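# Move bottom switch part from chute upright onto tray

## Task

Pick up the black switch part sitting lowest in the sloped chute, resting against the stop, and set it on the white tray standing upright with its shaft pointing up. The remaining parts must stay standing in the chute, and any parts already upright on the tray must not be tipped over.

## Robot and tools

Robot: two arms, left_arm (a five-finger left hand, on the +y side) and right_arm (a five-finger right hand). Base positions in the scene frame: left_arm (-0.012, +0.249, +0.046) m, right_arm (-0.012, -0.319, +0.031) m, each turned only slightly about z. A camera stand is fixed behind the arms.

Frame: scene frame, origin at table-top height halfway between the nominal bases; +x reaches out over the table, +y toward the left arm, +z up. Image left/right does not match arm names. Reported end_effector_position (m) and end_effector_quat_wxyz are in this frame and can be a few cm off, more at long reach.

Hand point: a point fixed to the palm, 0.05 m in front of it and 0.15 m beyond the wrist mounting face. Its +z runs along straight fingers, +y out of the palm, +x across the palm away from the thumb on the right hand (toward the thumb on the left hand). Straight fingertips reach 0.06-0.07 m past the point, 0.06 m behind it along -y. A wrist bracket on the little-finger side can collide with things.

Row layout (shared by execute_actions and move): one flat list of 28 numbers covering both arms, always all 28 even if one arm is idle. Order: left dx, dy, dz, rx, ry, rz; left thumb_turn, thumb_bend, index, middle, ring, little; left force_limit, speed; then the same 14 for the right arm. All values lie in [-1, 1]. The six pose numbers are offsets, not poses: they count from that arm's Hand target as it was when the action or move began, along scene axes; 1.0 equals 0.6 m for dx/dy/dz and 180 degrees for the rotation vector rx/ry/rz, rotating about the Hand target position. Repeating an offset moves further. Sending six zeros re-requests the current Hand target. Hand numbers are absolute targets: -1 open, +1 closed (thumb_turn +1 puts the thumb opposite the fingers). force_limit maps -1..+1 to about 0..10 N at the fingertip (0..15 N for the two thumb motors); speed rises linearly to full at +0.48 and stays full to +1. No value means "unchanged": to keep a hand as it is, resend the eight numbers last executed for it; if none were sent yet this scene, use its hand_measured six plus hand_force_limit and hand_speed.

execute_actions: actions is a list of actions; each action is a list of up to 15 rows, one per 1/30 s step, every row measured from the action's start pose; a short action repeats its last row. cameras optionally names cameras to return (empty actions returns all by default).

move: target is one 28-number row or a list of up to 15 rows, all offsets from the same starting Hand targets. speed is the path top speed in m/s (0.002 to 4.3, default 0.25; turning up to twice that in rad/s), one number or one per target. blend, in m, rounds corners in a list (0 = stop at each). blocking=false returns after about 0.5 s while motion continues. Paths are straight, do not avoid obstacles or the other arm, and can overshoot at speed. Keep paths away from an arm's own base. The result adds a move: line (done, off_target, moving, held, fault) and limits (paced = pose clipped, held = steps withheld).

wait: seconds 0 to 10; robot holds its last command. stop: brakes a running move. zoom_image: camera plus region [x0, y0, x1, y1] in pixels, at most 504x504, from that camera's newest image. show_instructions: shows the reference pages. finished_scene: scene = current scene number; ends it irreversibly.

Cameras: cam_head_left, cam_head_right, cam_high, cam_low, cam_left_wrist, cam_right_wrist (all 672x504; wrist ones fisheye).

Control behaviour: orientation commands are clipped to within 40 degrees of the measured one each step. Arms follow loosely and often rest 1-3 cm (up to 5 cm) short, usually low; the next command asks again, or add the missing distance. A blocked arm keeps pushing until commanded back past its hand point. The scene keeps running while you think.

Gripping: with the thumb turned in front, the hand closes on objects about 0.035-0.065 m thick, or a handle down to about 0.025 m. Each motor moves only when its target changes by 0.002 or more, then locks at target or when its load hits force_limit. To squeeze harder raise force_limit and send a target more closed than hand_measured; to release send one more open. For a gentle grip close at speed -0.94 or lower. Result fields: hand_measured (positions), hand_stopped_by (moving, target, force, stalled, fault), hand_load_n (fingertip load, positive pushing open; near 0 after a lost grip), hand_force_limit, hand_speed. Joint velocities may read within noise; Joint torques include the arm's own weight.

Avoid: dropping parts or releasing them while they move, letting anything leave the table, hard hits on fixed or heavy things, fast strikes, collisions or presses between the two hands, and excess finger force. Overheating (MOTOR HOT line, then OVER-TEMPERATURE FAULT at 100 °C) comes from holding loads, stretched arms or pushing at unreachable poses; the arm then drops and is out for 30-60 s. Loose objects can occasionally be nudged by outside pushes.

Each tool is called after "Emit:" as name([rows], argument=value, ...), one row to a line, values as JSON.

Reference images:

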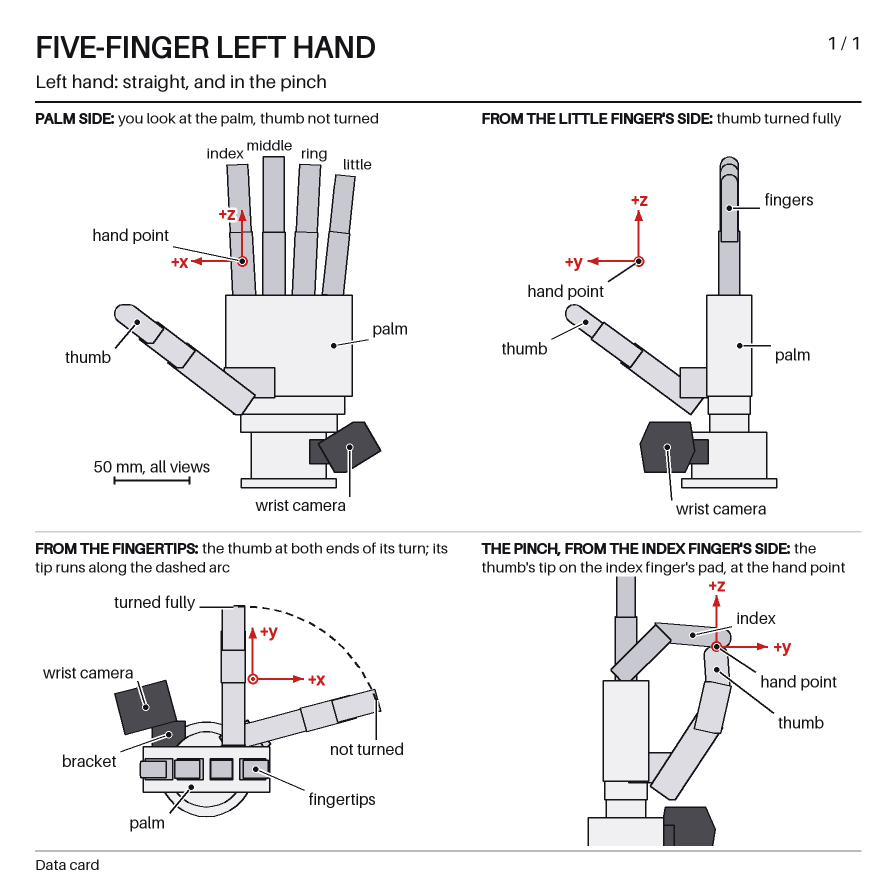

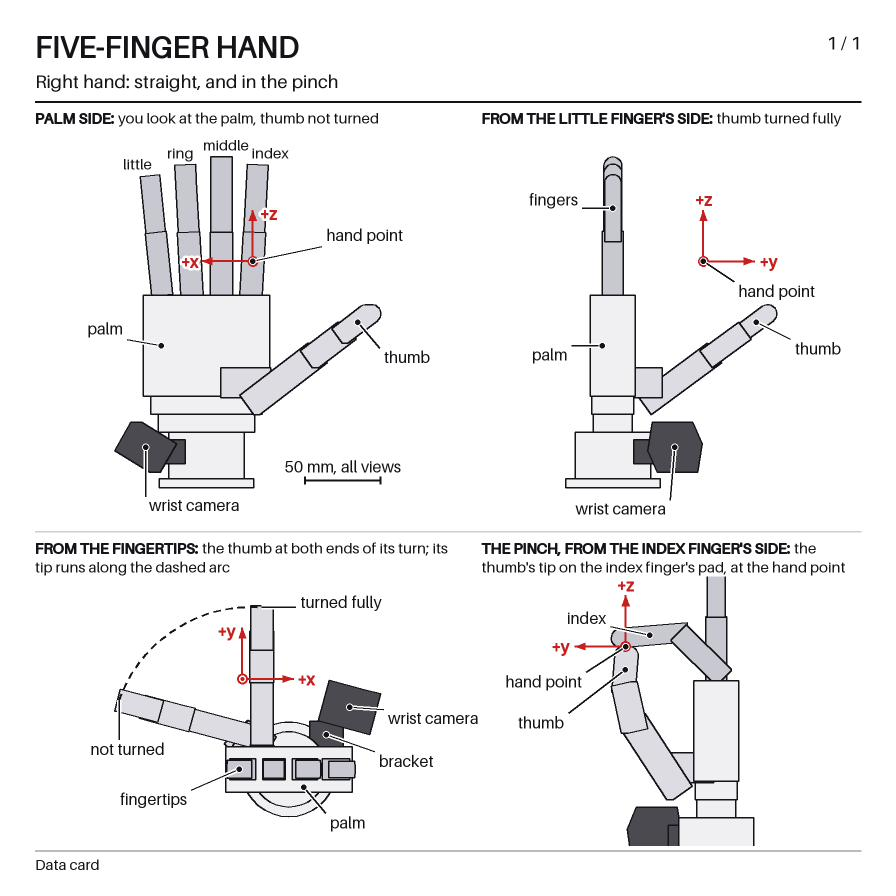

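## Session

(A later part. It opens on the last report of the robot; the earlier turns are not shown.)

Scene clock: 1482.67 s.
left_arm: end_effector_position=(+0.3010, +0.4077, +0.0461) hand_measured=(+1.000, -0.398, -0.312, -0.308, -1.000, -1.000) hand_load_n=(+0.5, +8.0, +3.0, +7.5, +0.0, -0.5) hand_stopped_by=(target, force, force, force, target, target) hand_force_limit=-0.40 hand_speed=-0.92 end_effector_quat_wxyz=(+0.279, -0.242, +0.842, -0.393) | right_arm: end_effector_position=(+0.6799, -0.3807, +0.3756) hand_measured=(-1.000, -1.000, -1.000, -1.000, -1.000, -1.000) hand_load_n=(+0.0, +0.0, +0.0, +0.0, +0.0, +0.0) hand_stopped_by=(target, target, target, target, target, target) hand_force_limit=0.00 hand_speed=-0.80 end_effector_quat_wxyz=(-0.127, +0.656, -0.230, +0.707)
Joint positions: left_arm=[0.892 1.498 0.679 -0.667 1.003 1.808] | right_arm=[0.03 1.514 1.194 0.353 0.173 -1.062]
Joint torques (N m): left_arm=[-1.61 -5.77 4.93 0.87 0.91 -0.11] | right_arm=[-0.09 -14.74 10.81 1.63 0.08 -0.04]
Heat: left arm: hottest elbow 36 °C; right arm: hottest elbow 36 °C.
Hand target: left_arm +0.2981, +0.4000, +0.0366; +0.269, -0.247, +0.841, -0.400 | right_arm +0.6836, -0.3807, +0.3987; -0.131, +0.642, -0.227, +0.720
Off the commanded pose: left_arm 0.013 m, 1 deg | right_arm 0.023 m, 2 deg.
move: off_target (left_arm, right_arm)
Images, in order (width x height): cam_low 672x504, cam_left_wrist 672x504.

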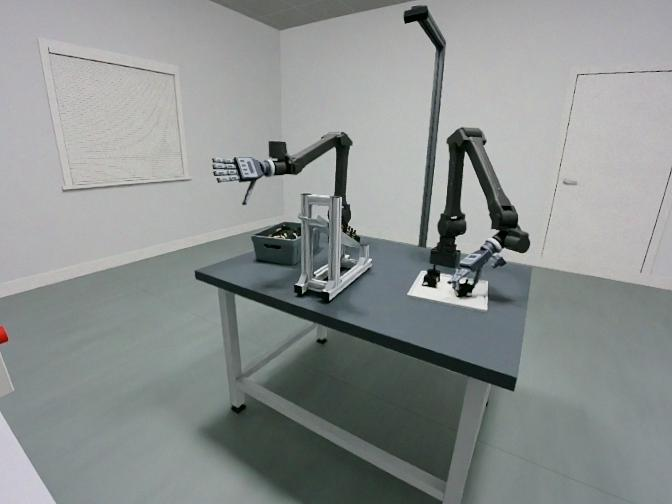

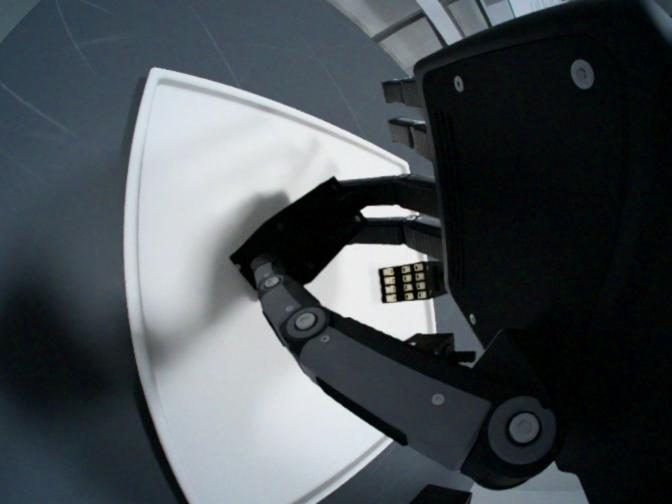

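Emit:
move(target=[0.0,0,-0.0075,0,0,0,1,-0.15,-0.2,-0.15,-1,-1,-0.4,-0.92,0,0,0,0,0,0,-1,-1,-1,-1,-1,-1,0,-0.8], speed=0.05, cameras=["cam_low","cam_head_left"])

Emit:
zoom_image(camera="cam_low", region=[430, 250, 490, 310])

Emit:
zoom_image(camera="cam_head_left", region=[150, 300, 300, 420])

Scene clock: 1490.70 s.
left_arm: end_effector_position=(+0.3027, +0.4085, +0.0453) hand_measured=(+1.000, -0.398, -0.312, -0.308, -1.000, -1.000) hand_load_n=(-0.5, +7.5, +2.5, +7.5, +0.0, +0.0) hand_stopped_by=(target, force, force, force, target, target) hand_force_limit=-0.40 hand_speed=-0.92 end_effector_quat_wxyz=(+0.282, -0.241, +0.841, -0.393) | right_arm: end_effector_position=(+0.6799, -0.3807, +0.3756) hand_measured=(-1.000, -1.000, -1.000, -1.000, -1.000, -1.000) hand_load_n=(+0.0, +0.0, +0.0, +0.0, +0.0, +0.0) hand_stopped_by=(target, target, target, target, target, target) hand_force_limit=0.00 hand_speed=-0.80 end_effector_quat_wxyz=(-0.127, +0.656, -0.230, +0.707)
Joint positions: left_arm=[0.892 1.502 0.677 -0.654 1.007 1.806] | right_arm=[0.03 1.514 1.194 0.353 0.173 -1.062]
Joint torques (N m): left_arm=[-1.61 -5.36 4.72 0.96 0.73 -0.1] | right_arm=[-0.09 -14.74 10.81 1.63 0.08 -0.04]
Heat: left arm: hottest elbow 35 °C; right arm: hottest elbow 36 °C.
Hand target: left_arm +0.2980, +0.3999, +0.0320; +0.269, -0.247, +0.841, -0.400 | right_arm +0.6836, -0.3807, +0.3987; -0.131, +0.642, -0.227, +0.720
Off the commanded pose: left_arm 0.016 m, 2 deg | right_arm 0.023 m, 2 deg.
move: off_target (left_arm, right_arm)
Images, in order (width x height): cam_head_left 672x504, cam_low 672x504.

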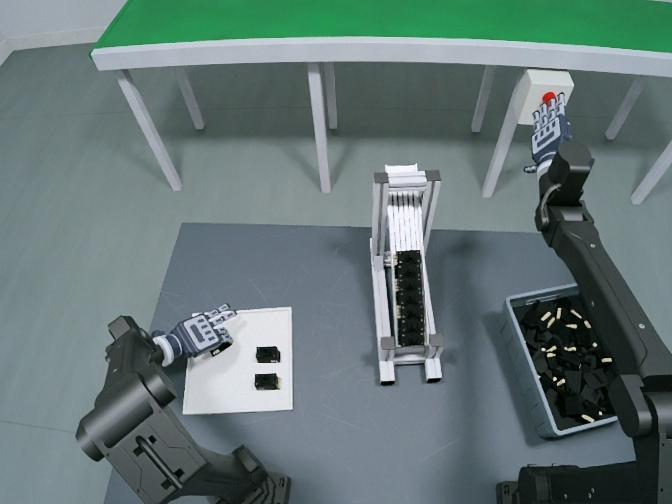

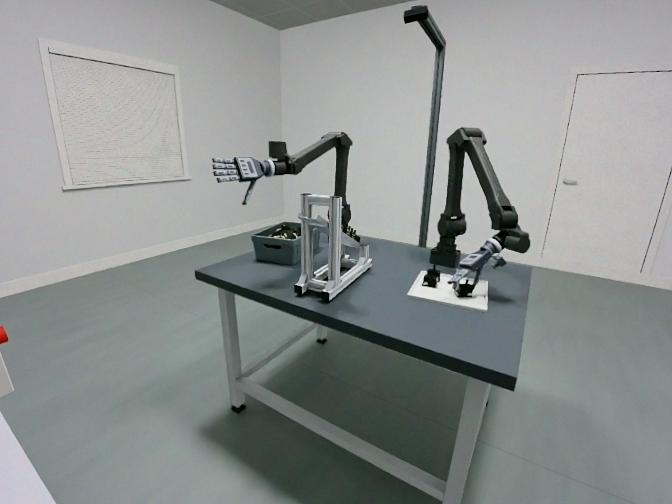

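Scaled by 8.400.

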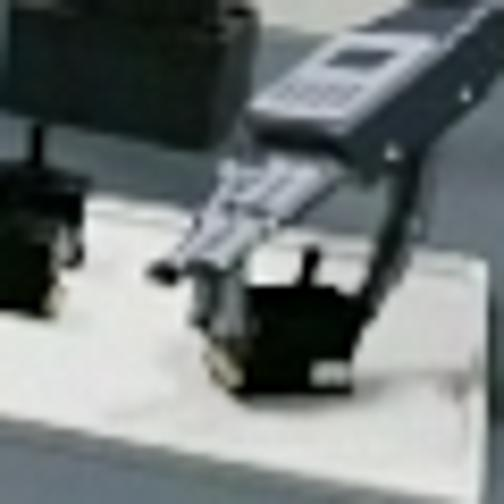

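Scaled by 3.360.

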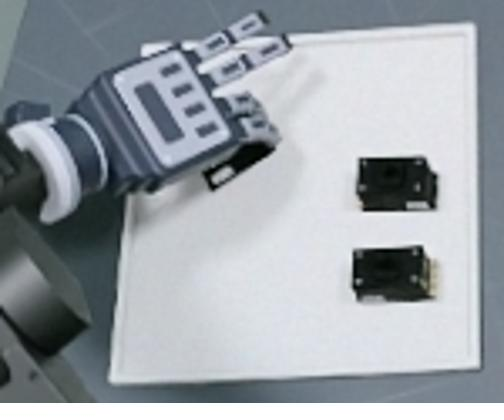

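Emit:
move([
  [-0.0,0.002,0.008,0,0,0,1,-0.15,-0.2,-0.15,-1,-1,-0.4,-0.92,0,0,0,0,0,0,-1,-1,-1,-1,-1,-1,0,-0.8],
  [0.0,0.002,0.008,0,0,0,1,-0.44,-0.36,-0.36,-1,-1,-0.4,-0.92,0,0,0,0,0,0,-1,-1,-1,-1,-1,-1,0,-0.8],
], speed=0.04, cameras=["cam_low","cam_head_left","cam_left_wrist"])

Emit:
zoom_image(camera="cam_low", region=[430, 250, 490, 310])

Emit:
zoom_image(camera="cam_left_wrist", region=[160, 100, 440, 340])

Scene clock: 1500.93 s.
left_arm: end_effector_position=(+0.3026, +0.4086, +0.0452) hand_measured=(+1.000, -0.440, -0.360, -0.360, -1.000, -1.000) hand_load_n=(+0.0, +0.0, +0.0, +0.0, +0.0, +0.0) hand_stopped_by=(target, target, target, target, target, target) hand_force_limit=-0.40 hand_speed=-0.92 end_effector_quat_wxyz=(+0.282, -0.241, +0.842, -0.393) | right_arm: end_effector_position=(+0.6799, -0.3807, +0.3756) hand_measured=(-1.000, -1.000, -1.000, -1.000, -1.000, -1.000) hand_load_n=(+0.0, +0.0, +0.0, +0.0, +0.0, +0.0) hand_stopped_by=(target, target, target, target, target, target) hand_force_limit=0.00 hand_speed=-0.80 end_effector_quat_wxyz=(-0.127, +0.656, -0.230, +0.707)
Joint positions: left_arm=[0.892 1.502 0.677 -0.654 1.006 1.806] | right_arm=[0.03 1.514 1.194 0.353 0.173 -1.062]
Joint torques (N m): left_arm=[-1.44 -5.95 5.3 0.18 0.76 -0.07] | right_arm=[-0.03 -14.74 10.81 1.63 0.08 -0.04]
Heat: left arm: hottest elbow 34 °C; right arm: hottest elbow 36 °C.
Hand target: left_arm +0.2980, +0.4012, +0.0369; +0.269, -0.247, +0.841, -0.400 | right_arm +0.6836, -0.3807, +0.3987; -0.131, +0.642, -0.227, +0.720
Off the commanded pose: left_arm 0.012 m, 2 deg | right_arm 0.023 m, 2 deg.
move: off_target (left_arm, right_arm); target 2's new numbers were sent with left_arm's hand 0.012 m and 2 deg from that target
Images, in order (width x height): cam_head_left 672x504, cam_low 672x504, cam_left_wrist 672x504.

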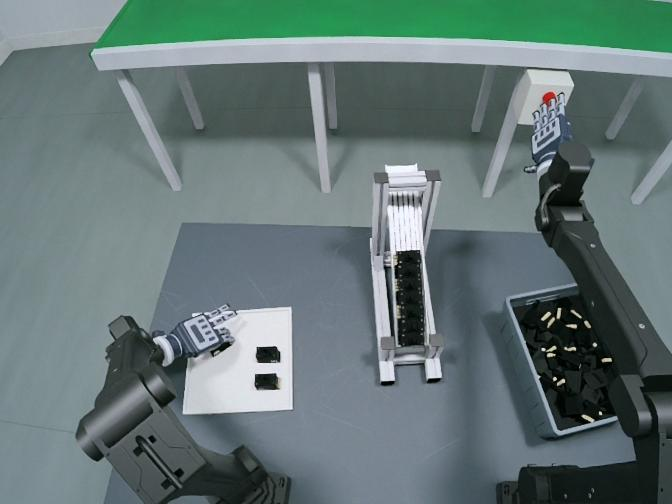

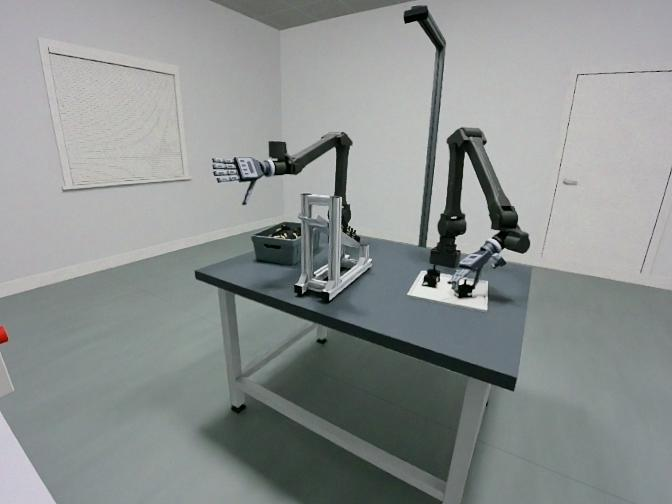

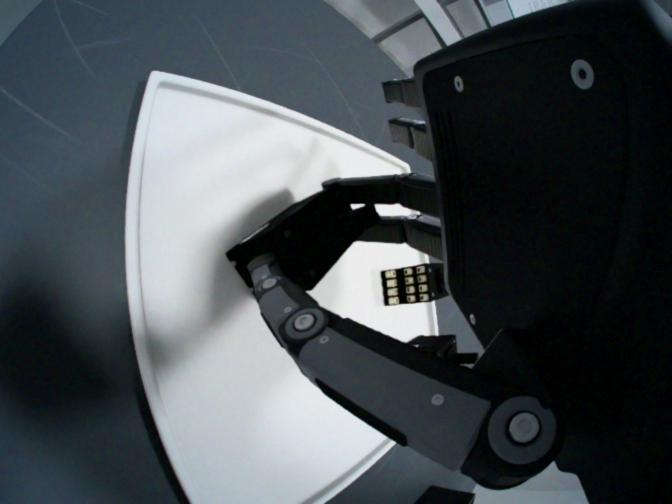

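Scaled by 8.400.

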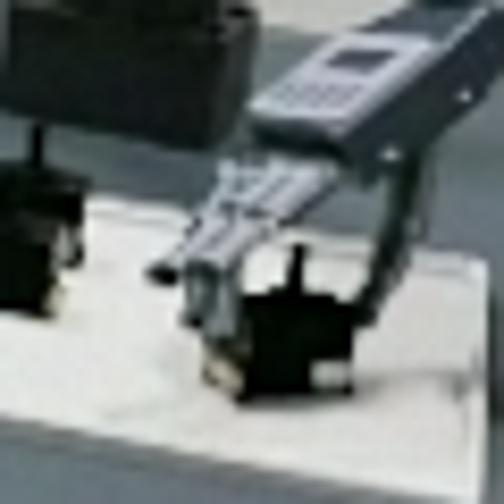

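Scaled by 1.800 from the camera's 672x504 image, which has a finer 960x720 frame.

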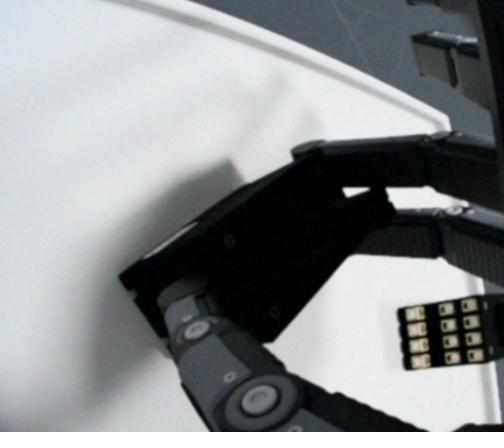

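Emit:
move([
  [0.0,0.0,0.0,0,0,0,1,-0.7,-0.65,-0.65,-1,-1,-0.4,-0.85,0,0,0,0,0,0,-1,-1,-1,-1,-1,-1,0,-0.8],
  [0.0,0.0,0.0,0,0,0,1,-0.88,-0.8,-0.8,-1,-1,-0.4,-0.8,0,0,0,0,0,0,-1,-1,-1,-1,-1,-1,0,-0.8],
], speed=0.04, cameras=["cam_low","cam_head_left","cam_left_wrist"])

Emit:
zoom_image(camera="cam_low", region=[430, 250, 490, 310])

Emit:
zoom_image(camera="cam_left_wrist", region=[160, 100, 440, 340])

Scene clock: 1510.17 s.
left_arm: end_effector_position=(+0.3026, +0.4086, +0.0452) hand_measured=(+1.000, -0.880, -0.800, -0.800, -1.000, -1.000) hand_load_n=(+0.0, +0.0, +0.0, +0.0, +0.0, +0.0) hand_stopped_by=(target, target, target, target, target, target) hand_force_limit=-0.40 hand_speed=-0.80 end_effector_quat_wxyz=(+0.282, -0.241, +0.842, -0.393) | right_arm: end_effector_position=(+0.6799, -0.3807, +0.3756) hand_measured=(-1.000, -1.000, -1.000, -1.000, -1.000, -1.000) hand_load_n=(+0.0, +0.0, +0.0, +0.0, +0.0, +0.0) hand_stopped_by=(target, target, target, target, target, target) hand_force_limit=0.00 hand_speed=-0.80 end_effector_quat_wxyz=(-0.127, +0.656, -0.230, +0.707)
Joint positions: left_arm=[0.892 1.502 0.677 -0.654 1.006 1.806] | right_arm=[0.03 1.514 1.194 0.353 0.173 -1.062]
Joint torques (N m): left_arm=[-1.44 -5.95 5.3 0.18 0.77 -0.07] | right_arm=[-0.03 -14.74 10.81 1.63 0.08 -0.04]
Heat: left arm: hottest elbow 33 °C; right arm: hottest elbow 36 °C.
Hand target: left_arm +0.2980, +0.4011, +0.0369; +0.269, -0.247, +0.841, -0.400 | right_arm +0.6836, -0.3807, +0.3987; -0.131, +0.642, -0.227, +0.720
Off the commanded pose: left_arm 0.012 m, 2 deg | right_arm 0.023 m, 2 deg.
move: off_target (left_arm, right_arm); target 2's new numbers were sent with left_arm's hand 0.012 m and 2 deg from that target
Images, in order (width x height): cam_head_left 672x504, cam_low 672x504, cam_left_wrist 672x504.

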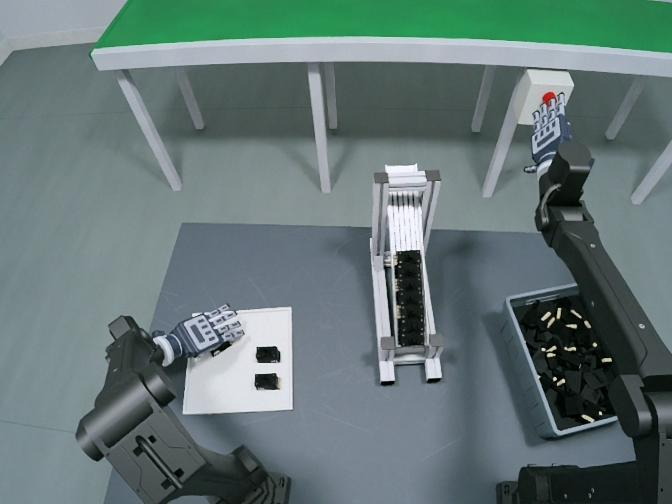

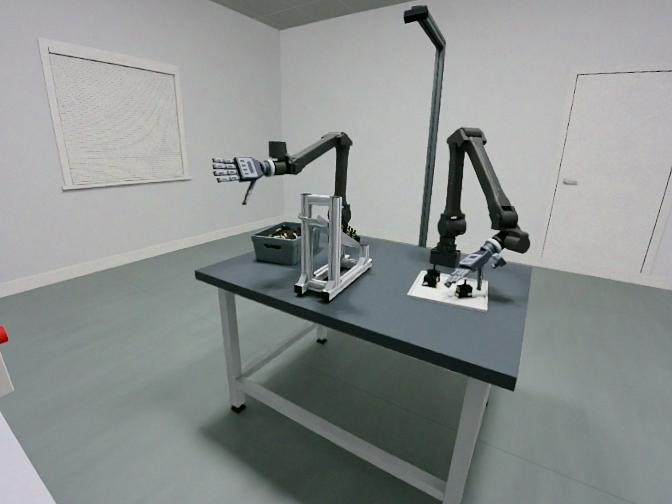

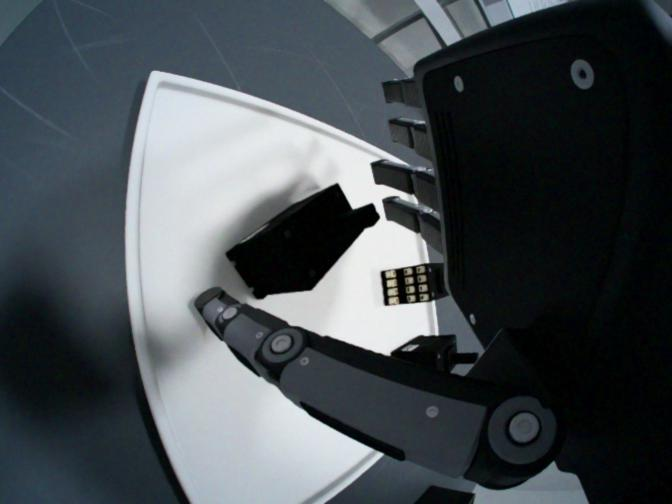

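Scaled by 8.400.

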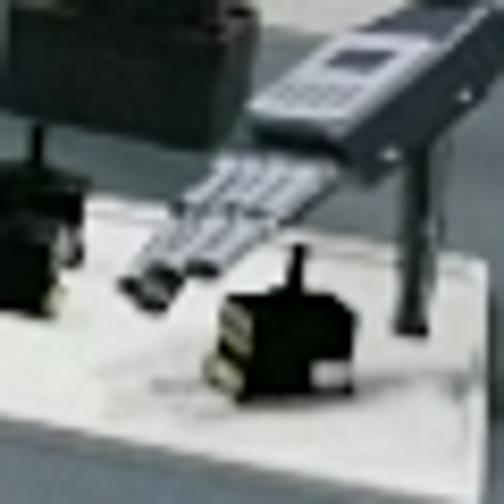

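Scaled by 1.800 from the camera's 672x504 image, which has a finer 960x720 frame.

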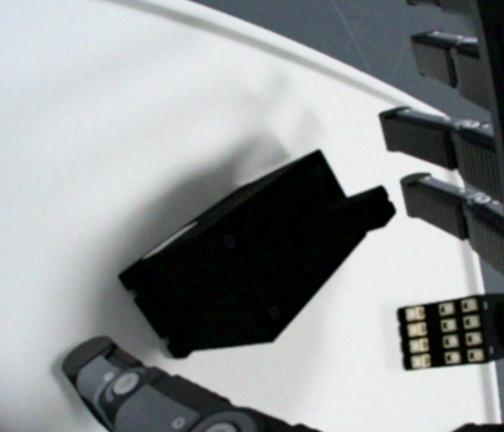

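Emit:
move([
  [0.018,0.022,0.04,0,0,0,1,-0.88,-0.8,-0.8,-1,-1,-0.4,-0.8,0,0,0,0,0,0,-1,-1,-1,-1,-1,-1,0,-0.8],
  [0.02,0.028,0.13,0,0,0,1,-0.88,-0.8,-0.8,-1,-1,-0.4,-0.8,0,0,0,0,0,0,-1,-1,-1,-1,-1,-1,0,-0.8],
  [0.0,0.02,0.33,0,0,0,1,-0.88,-0.8,-0.8,-1,-1,-0.4,-0.8,0,0,0,0,0,0,-1,-1,-1,-1,-1,-1,0,-0.8],
], speed=[0.08,0.08,0.15], blend=0.01, cameras=["all"])

Emit:
zoom_image(camera="cam_high", region=[400, 130, 540, 270])

Emit:
zoom_image(camera="cam_low", region=[400, 240, 500, 320])

Emit:
zoom_image(camera="cam_high", region=[250, 150, 350, 250])

Scene clock: 1525.50 s.
left_arm: end_effector_position=(+0.2895, +0.3987, +0.2170) hand_measured=(+1.000, -0.880, -0.800, -0.800, -1.000, -1.000) hand_load_n=(+0.0, +0.0, -0.5, +0.0, +0.0, +0.0) hand_stopped_by=(target, target, target, target, target, target) hand_force_limit=-0.40 hand_speed=-0.80 end_effector_quat_wxyz=(+0.251, -0.257, +0.838, -0.412) | right_arm: end_effector_position=(+0.6799, -0.3807, +0.3756) hand_measured=(-1.000, -1.000, -1.000, -1.000, -1.000, -1.000) hand_load_n=(+0.0, +0.0, +0.0, +0.0, +0.0, +0.0) hand_stopped_by=(target, target, target, target, target, target) hand_force_limit=0.00 hand_speed=-0.80 end_effector_quat_wxyz=(-0.127, +0.656, -0.230, +0.707)
Joint positions: left_arm=[0.901 1.234 0.952 -1.3 1.006 1.835] | right_arm=[0.03 1.514 1.194 0.353 0.173 -1.062]
Joint torques (N m): left_arm=[-0.56 -5.77 12.41 -0.34 0.81 0.04] | right_arm=[-0.03 -14.74 10.82 1.63 0.08 -0.04]
Heat: left arm: hottest elbow 33 °C; right arm: hottest elbow 36 °C.
Hand target: left_arm +0.2980, +0.4131, +0.2348; +0.269, -0.247, +0.841, -0.400 | right_arm +0.6836, -0.3807, +0.3987; -0.131, +0.642, -0.227, +0.720
Off the commanded pose: left_arm 0.025 m, 3 deg | right_arm 0.023 m, 2 deg.
move: off_target (left_arm, right_arm)

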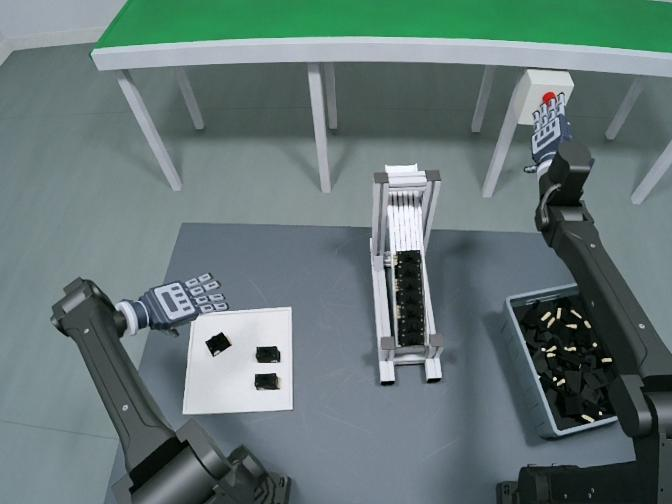

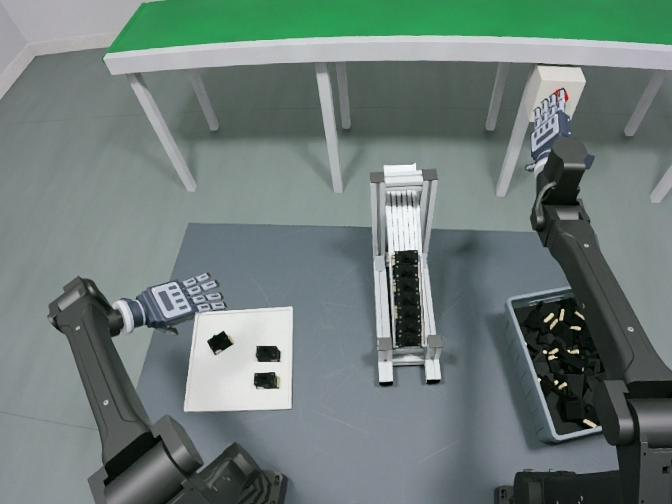

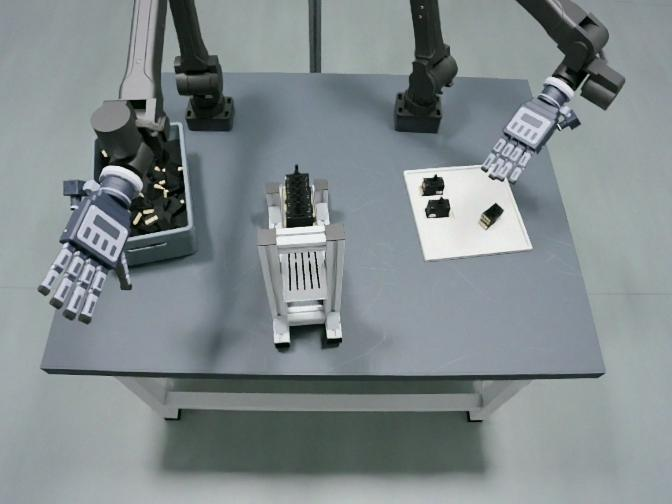

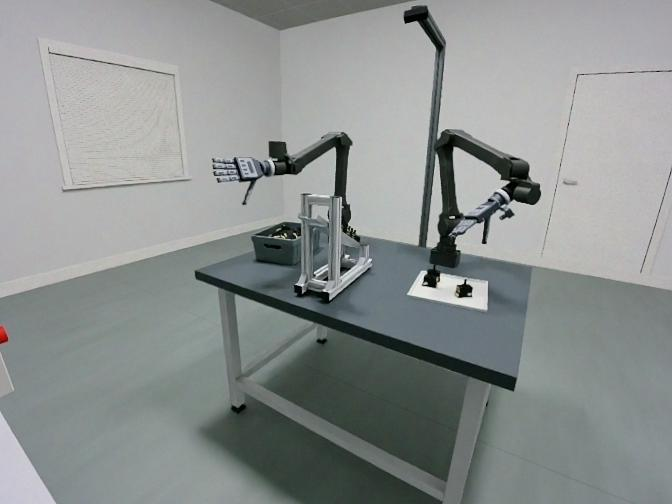

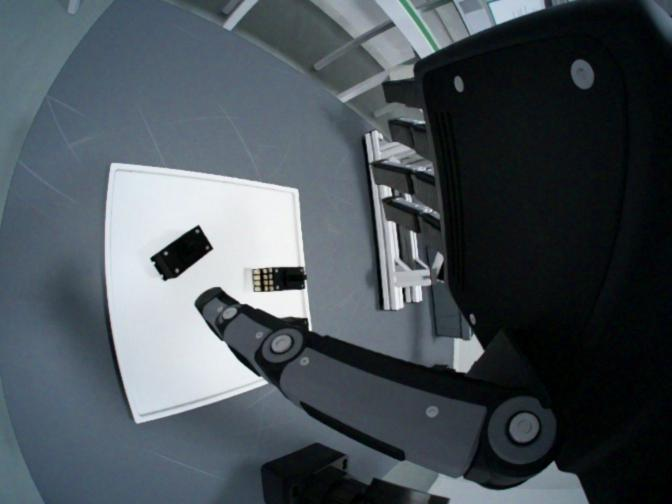

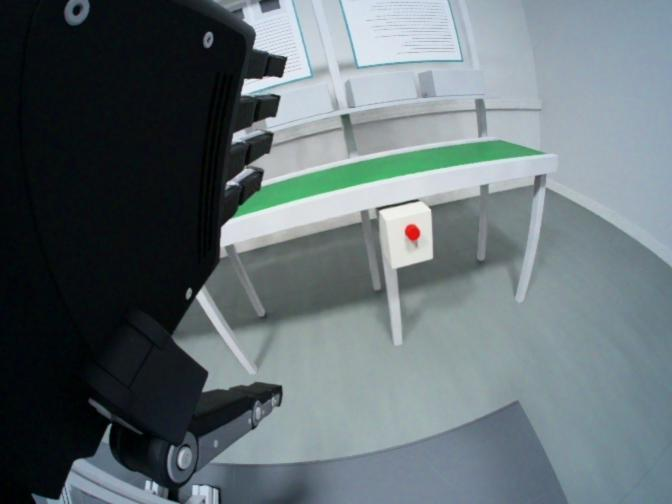

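Scaled by 3.600.

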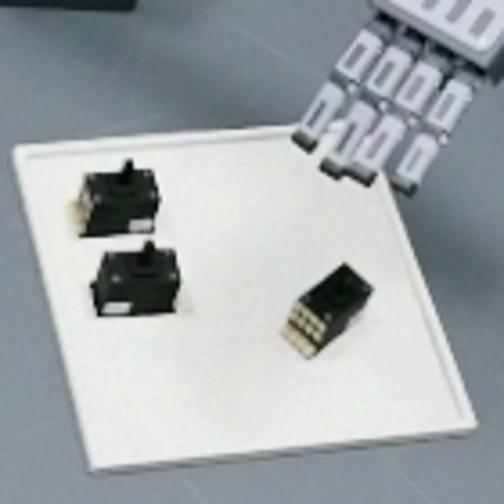

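Scaled by 5.040.

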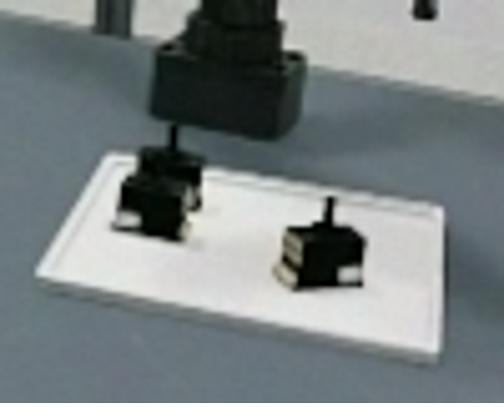

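Scaled by 5.040.

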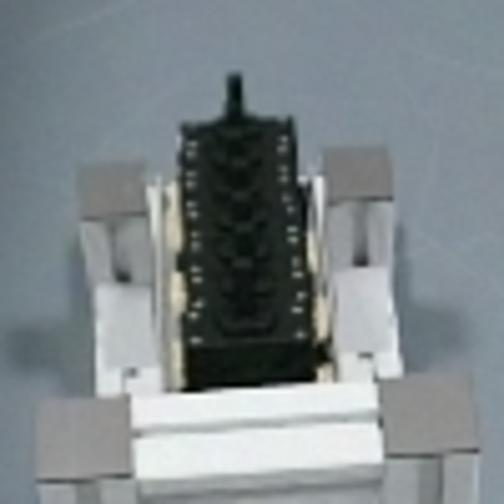

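Emit:
finished_scene(scene=2)

The scene is finished: the task was done.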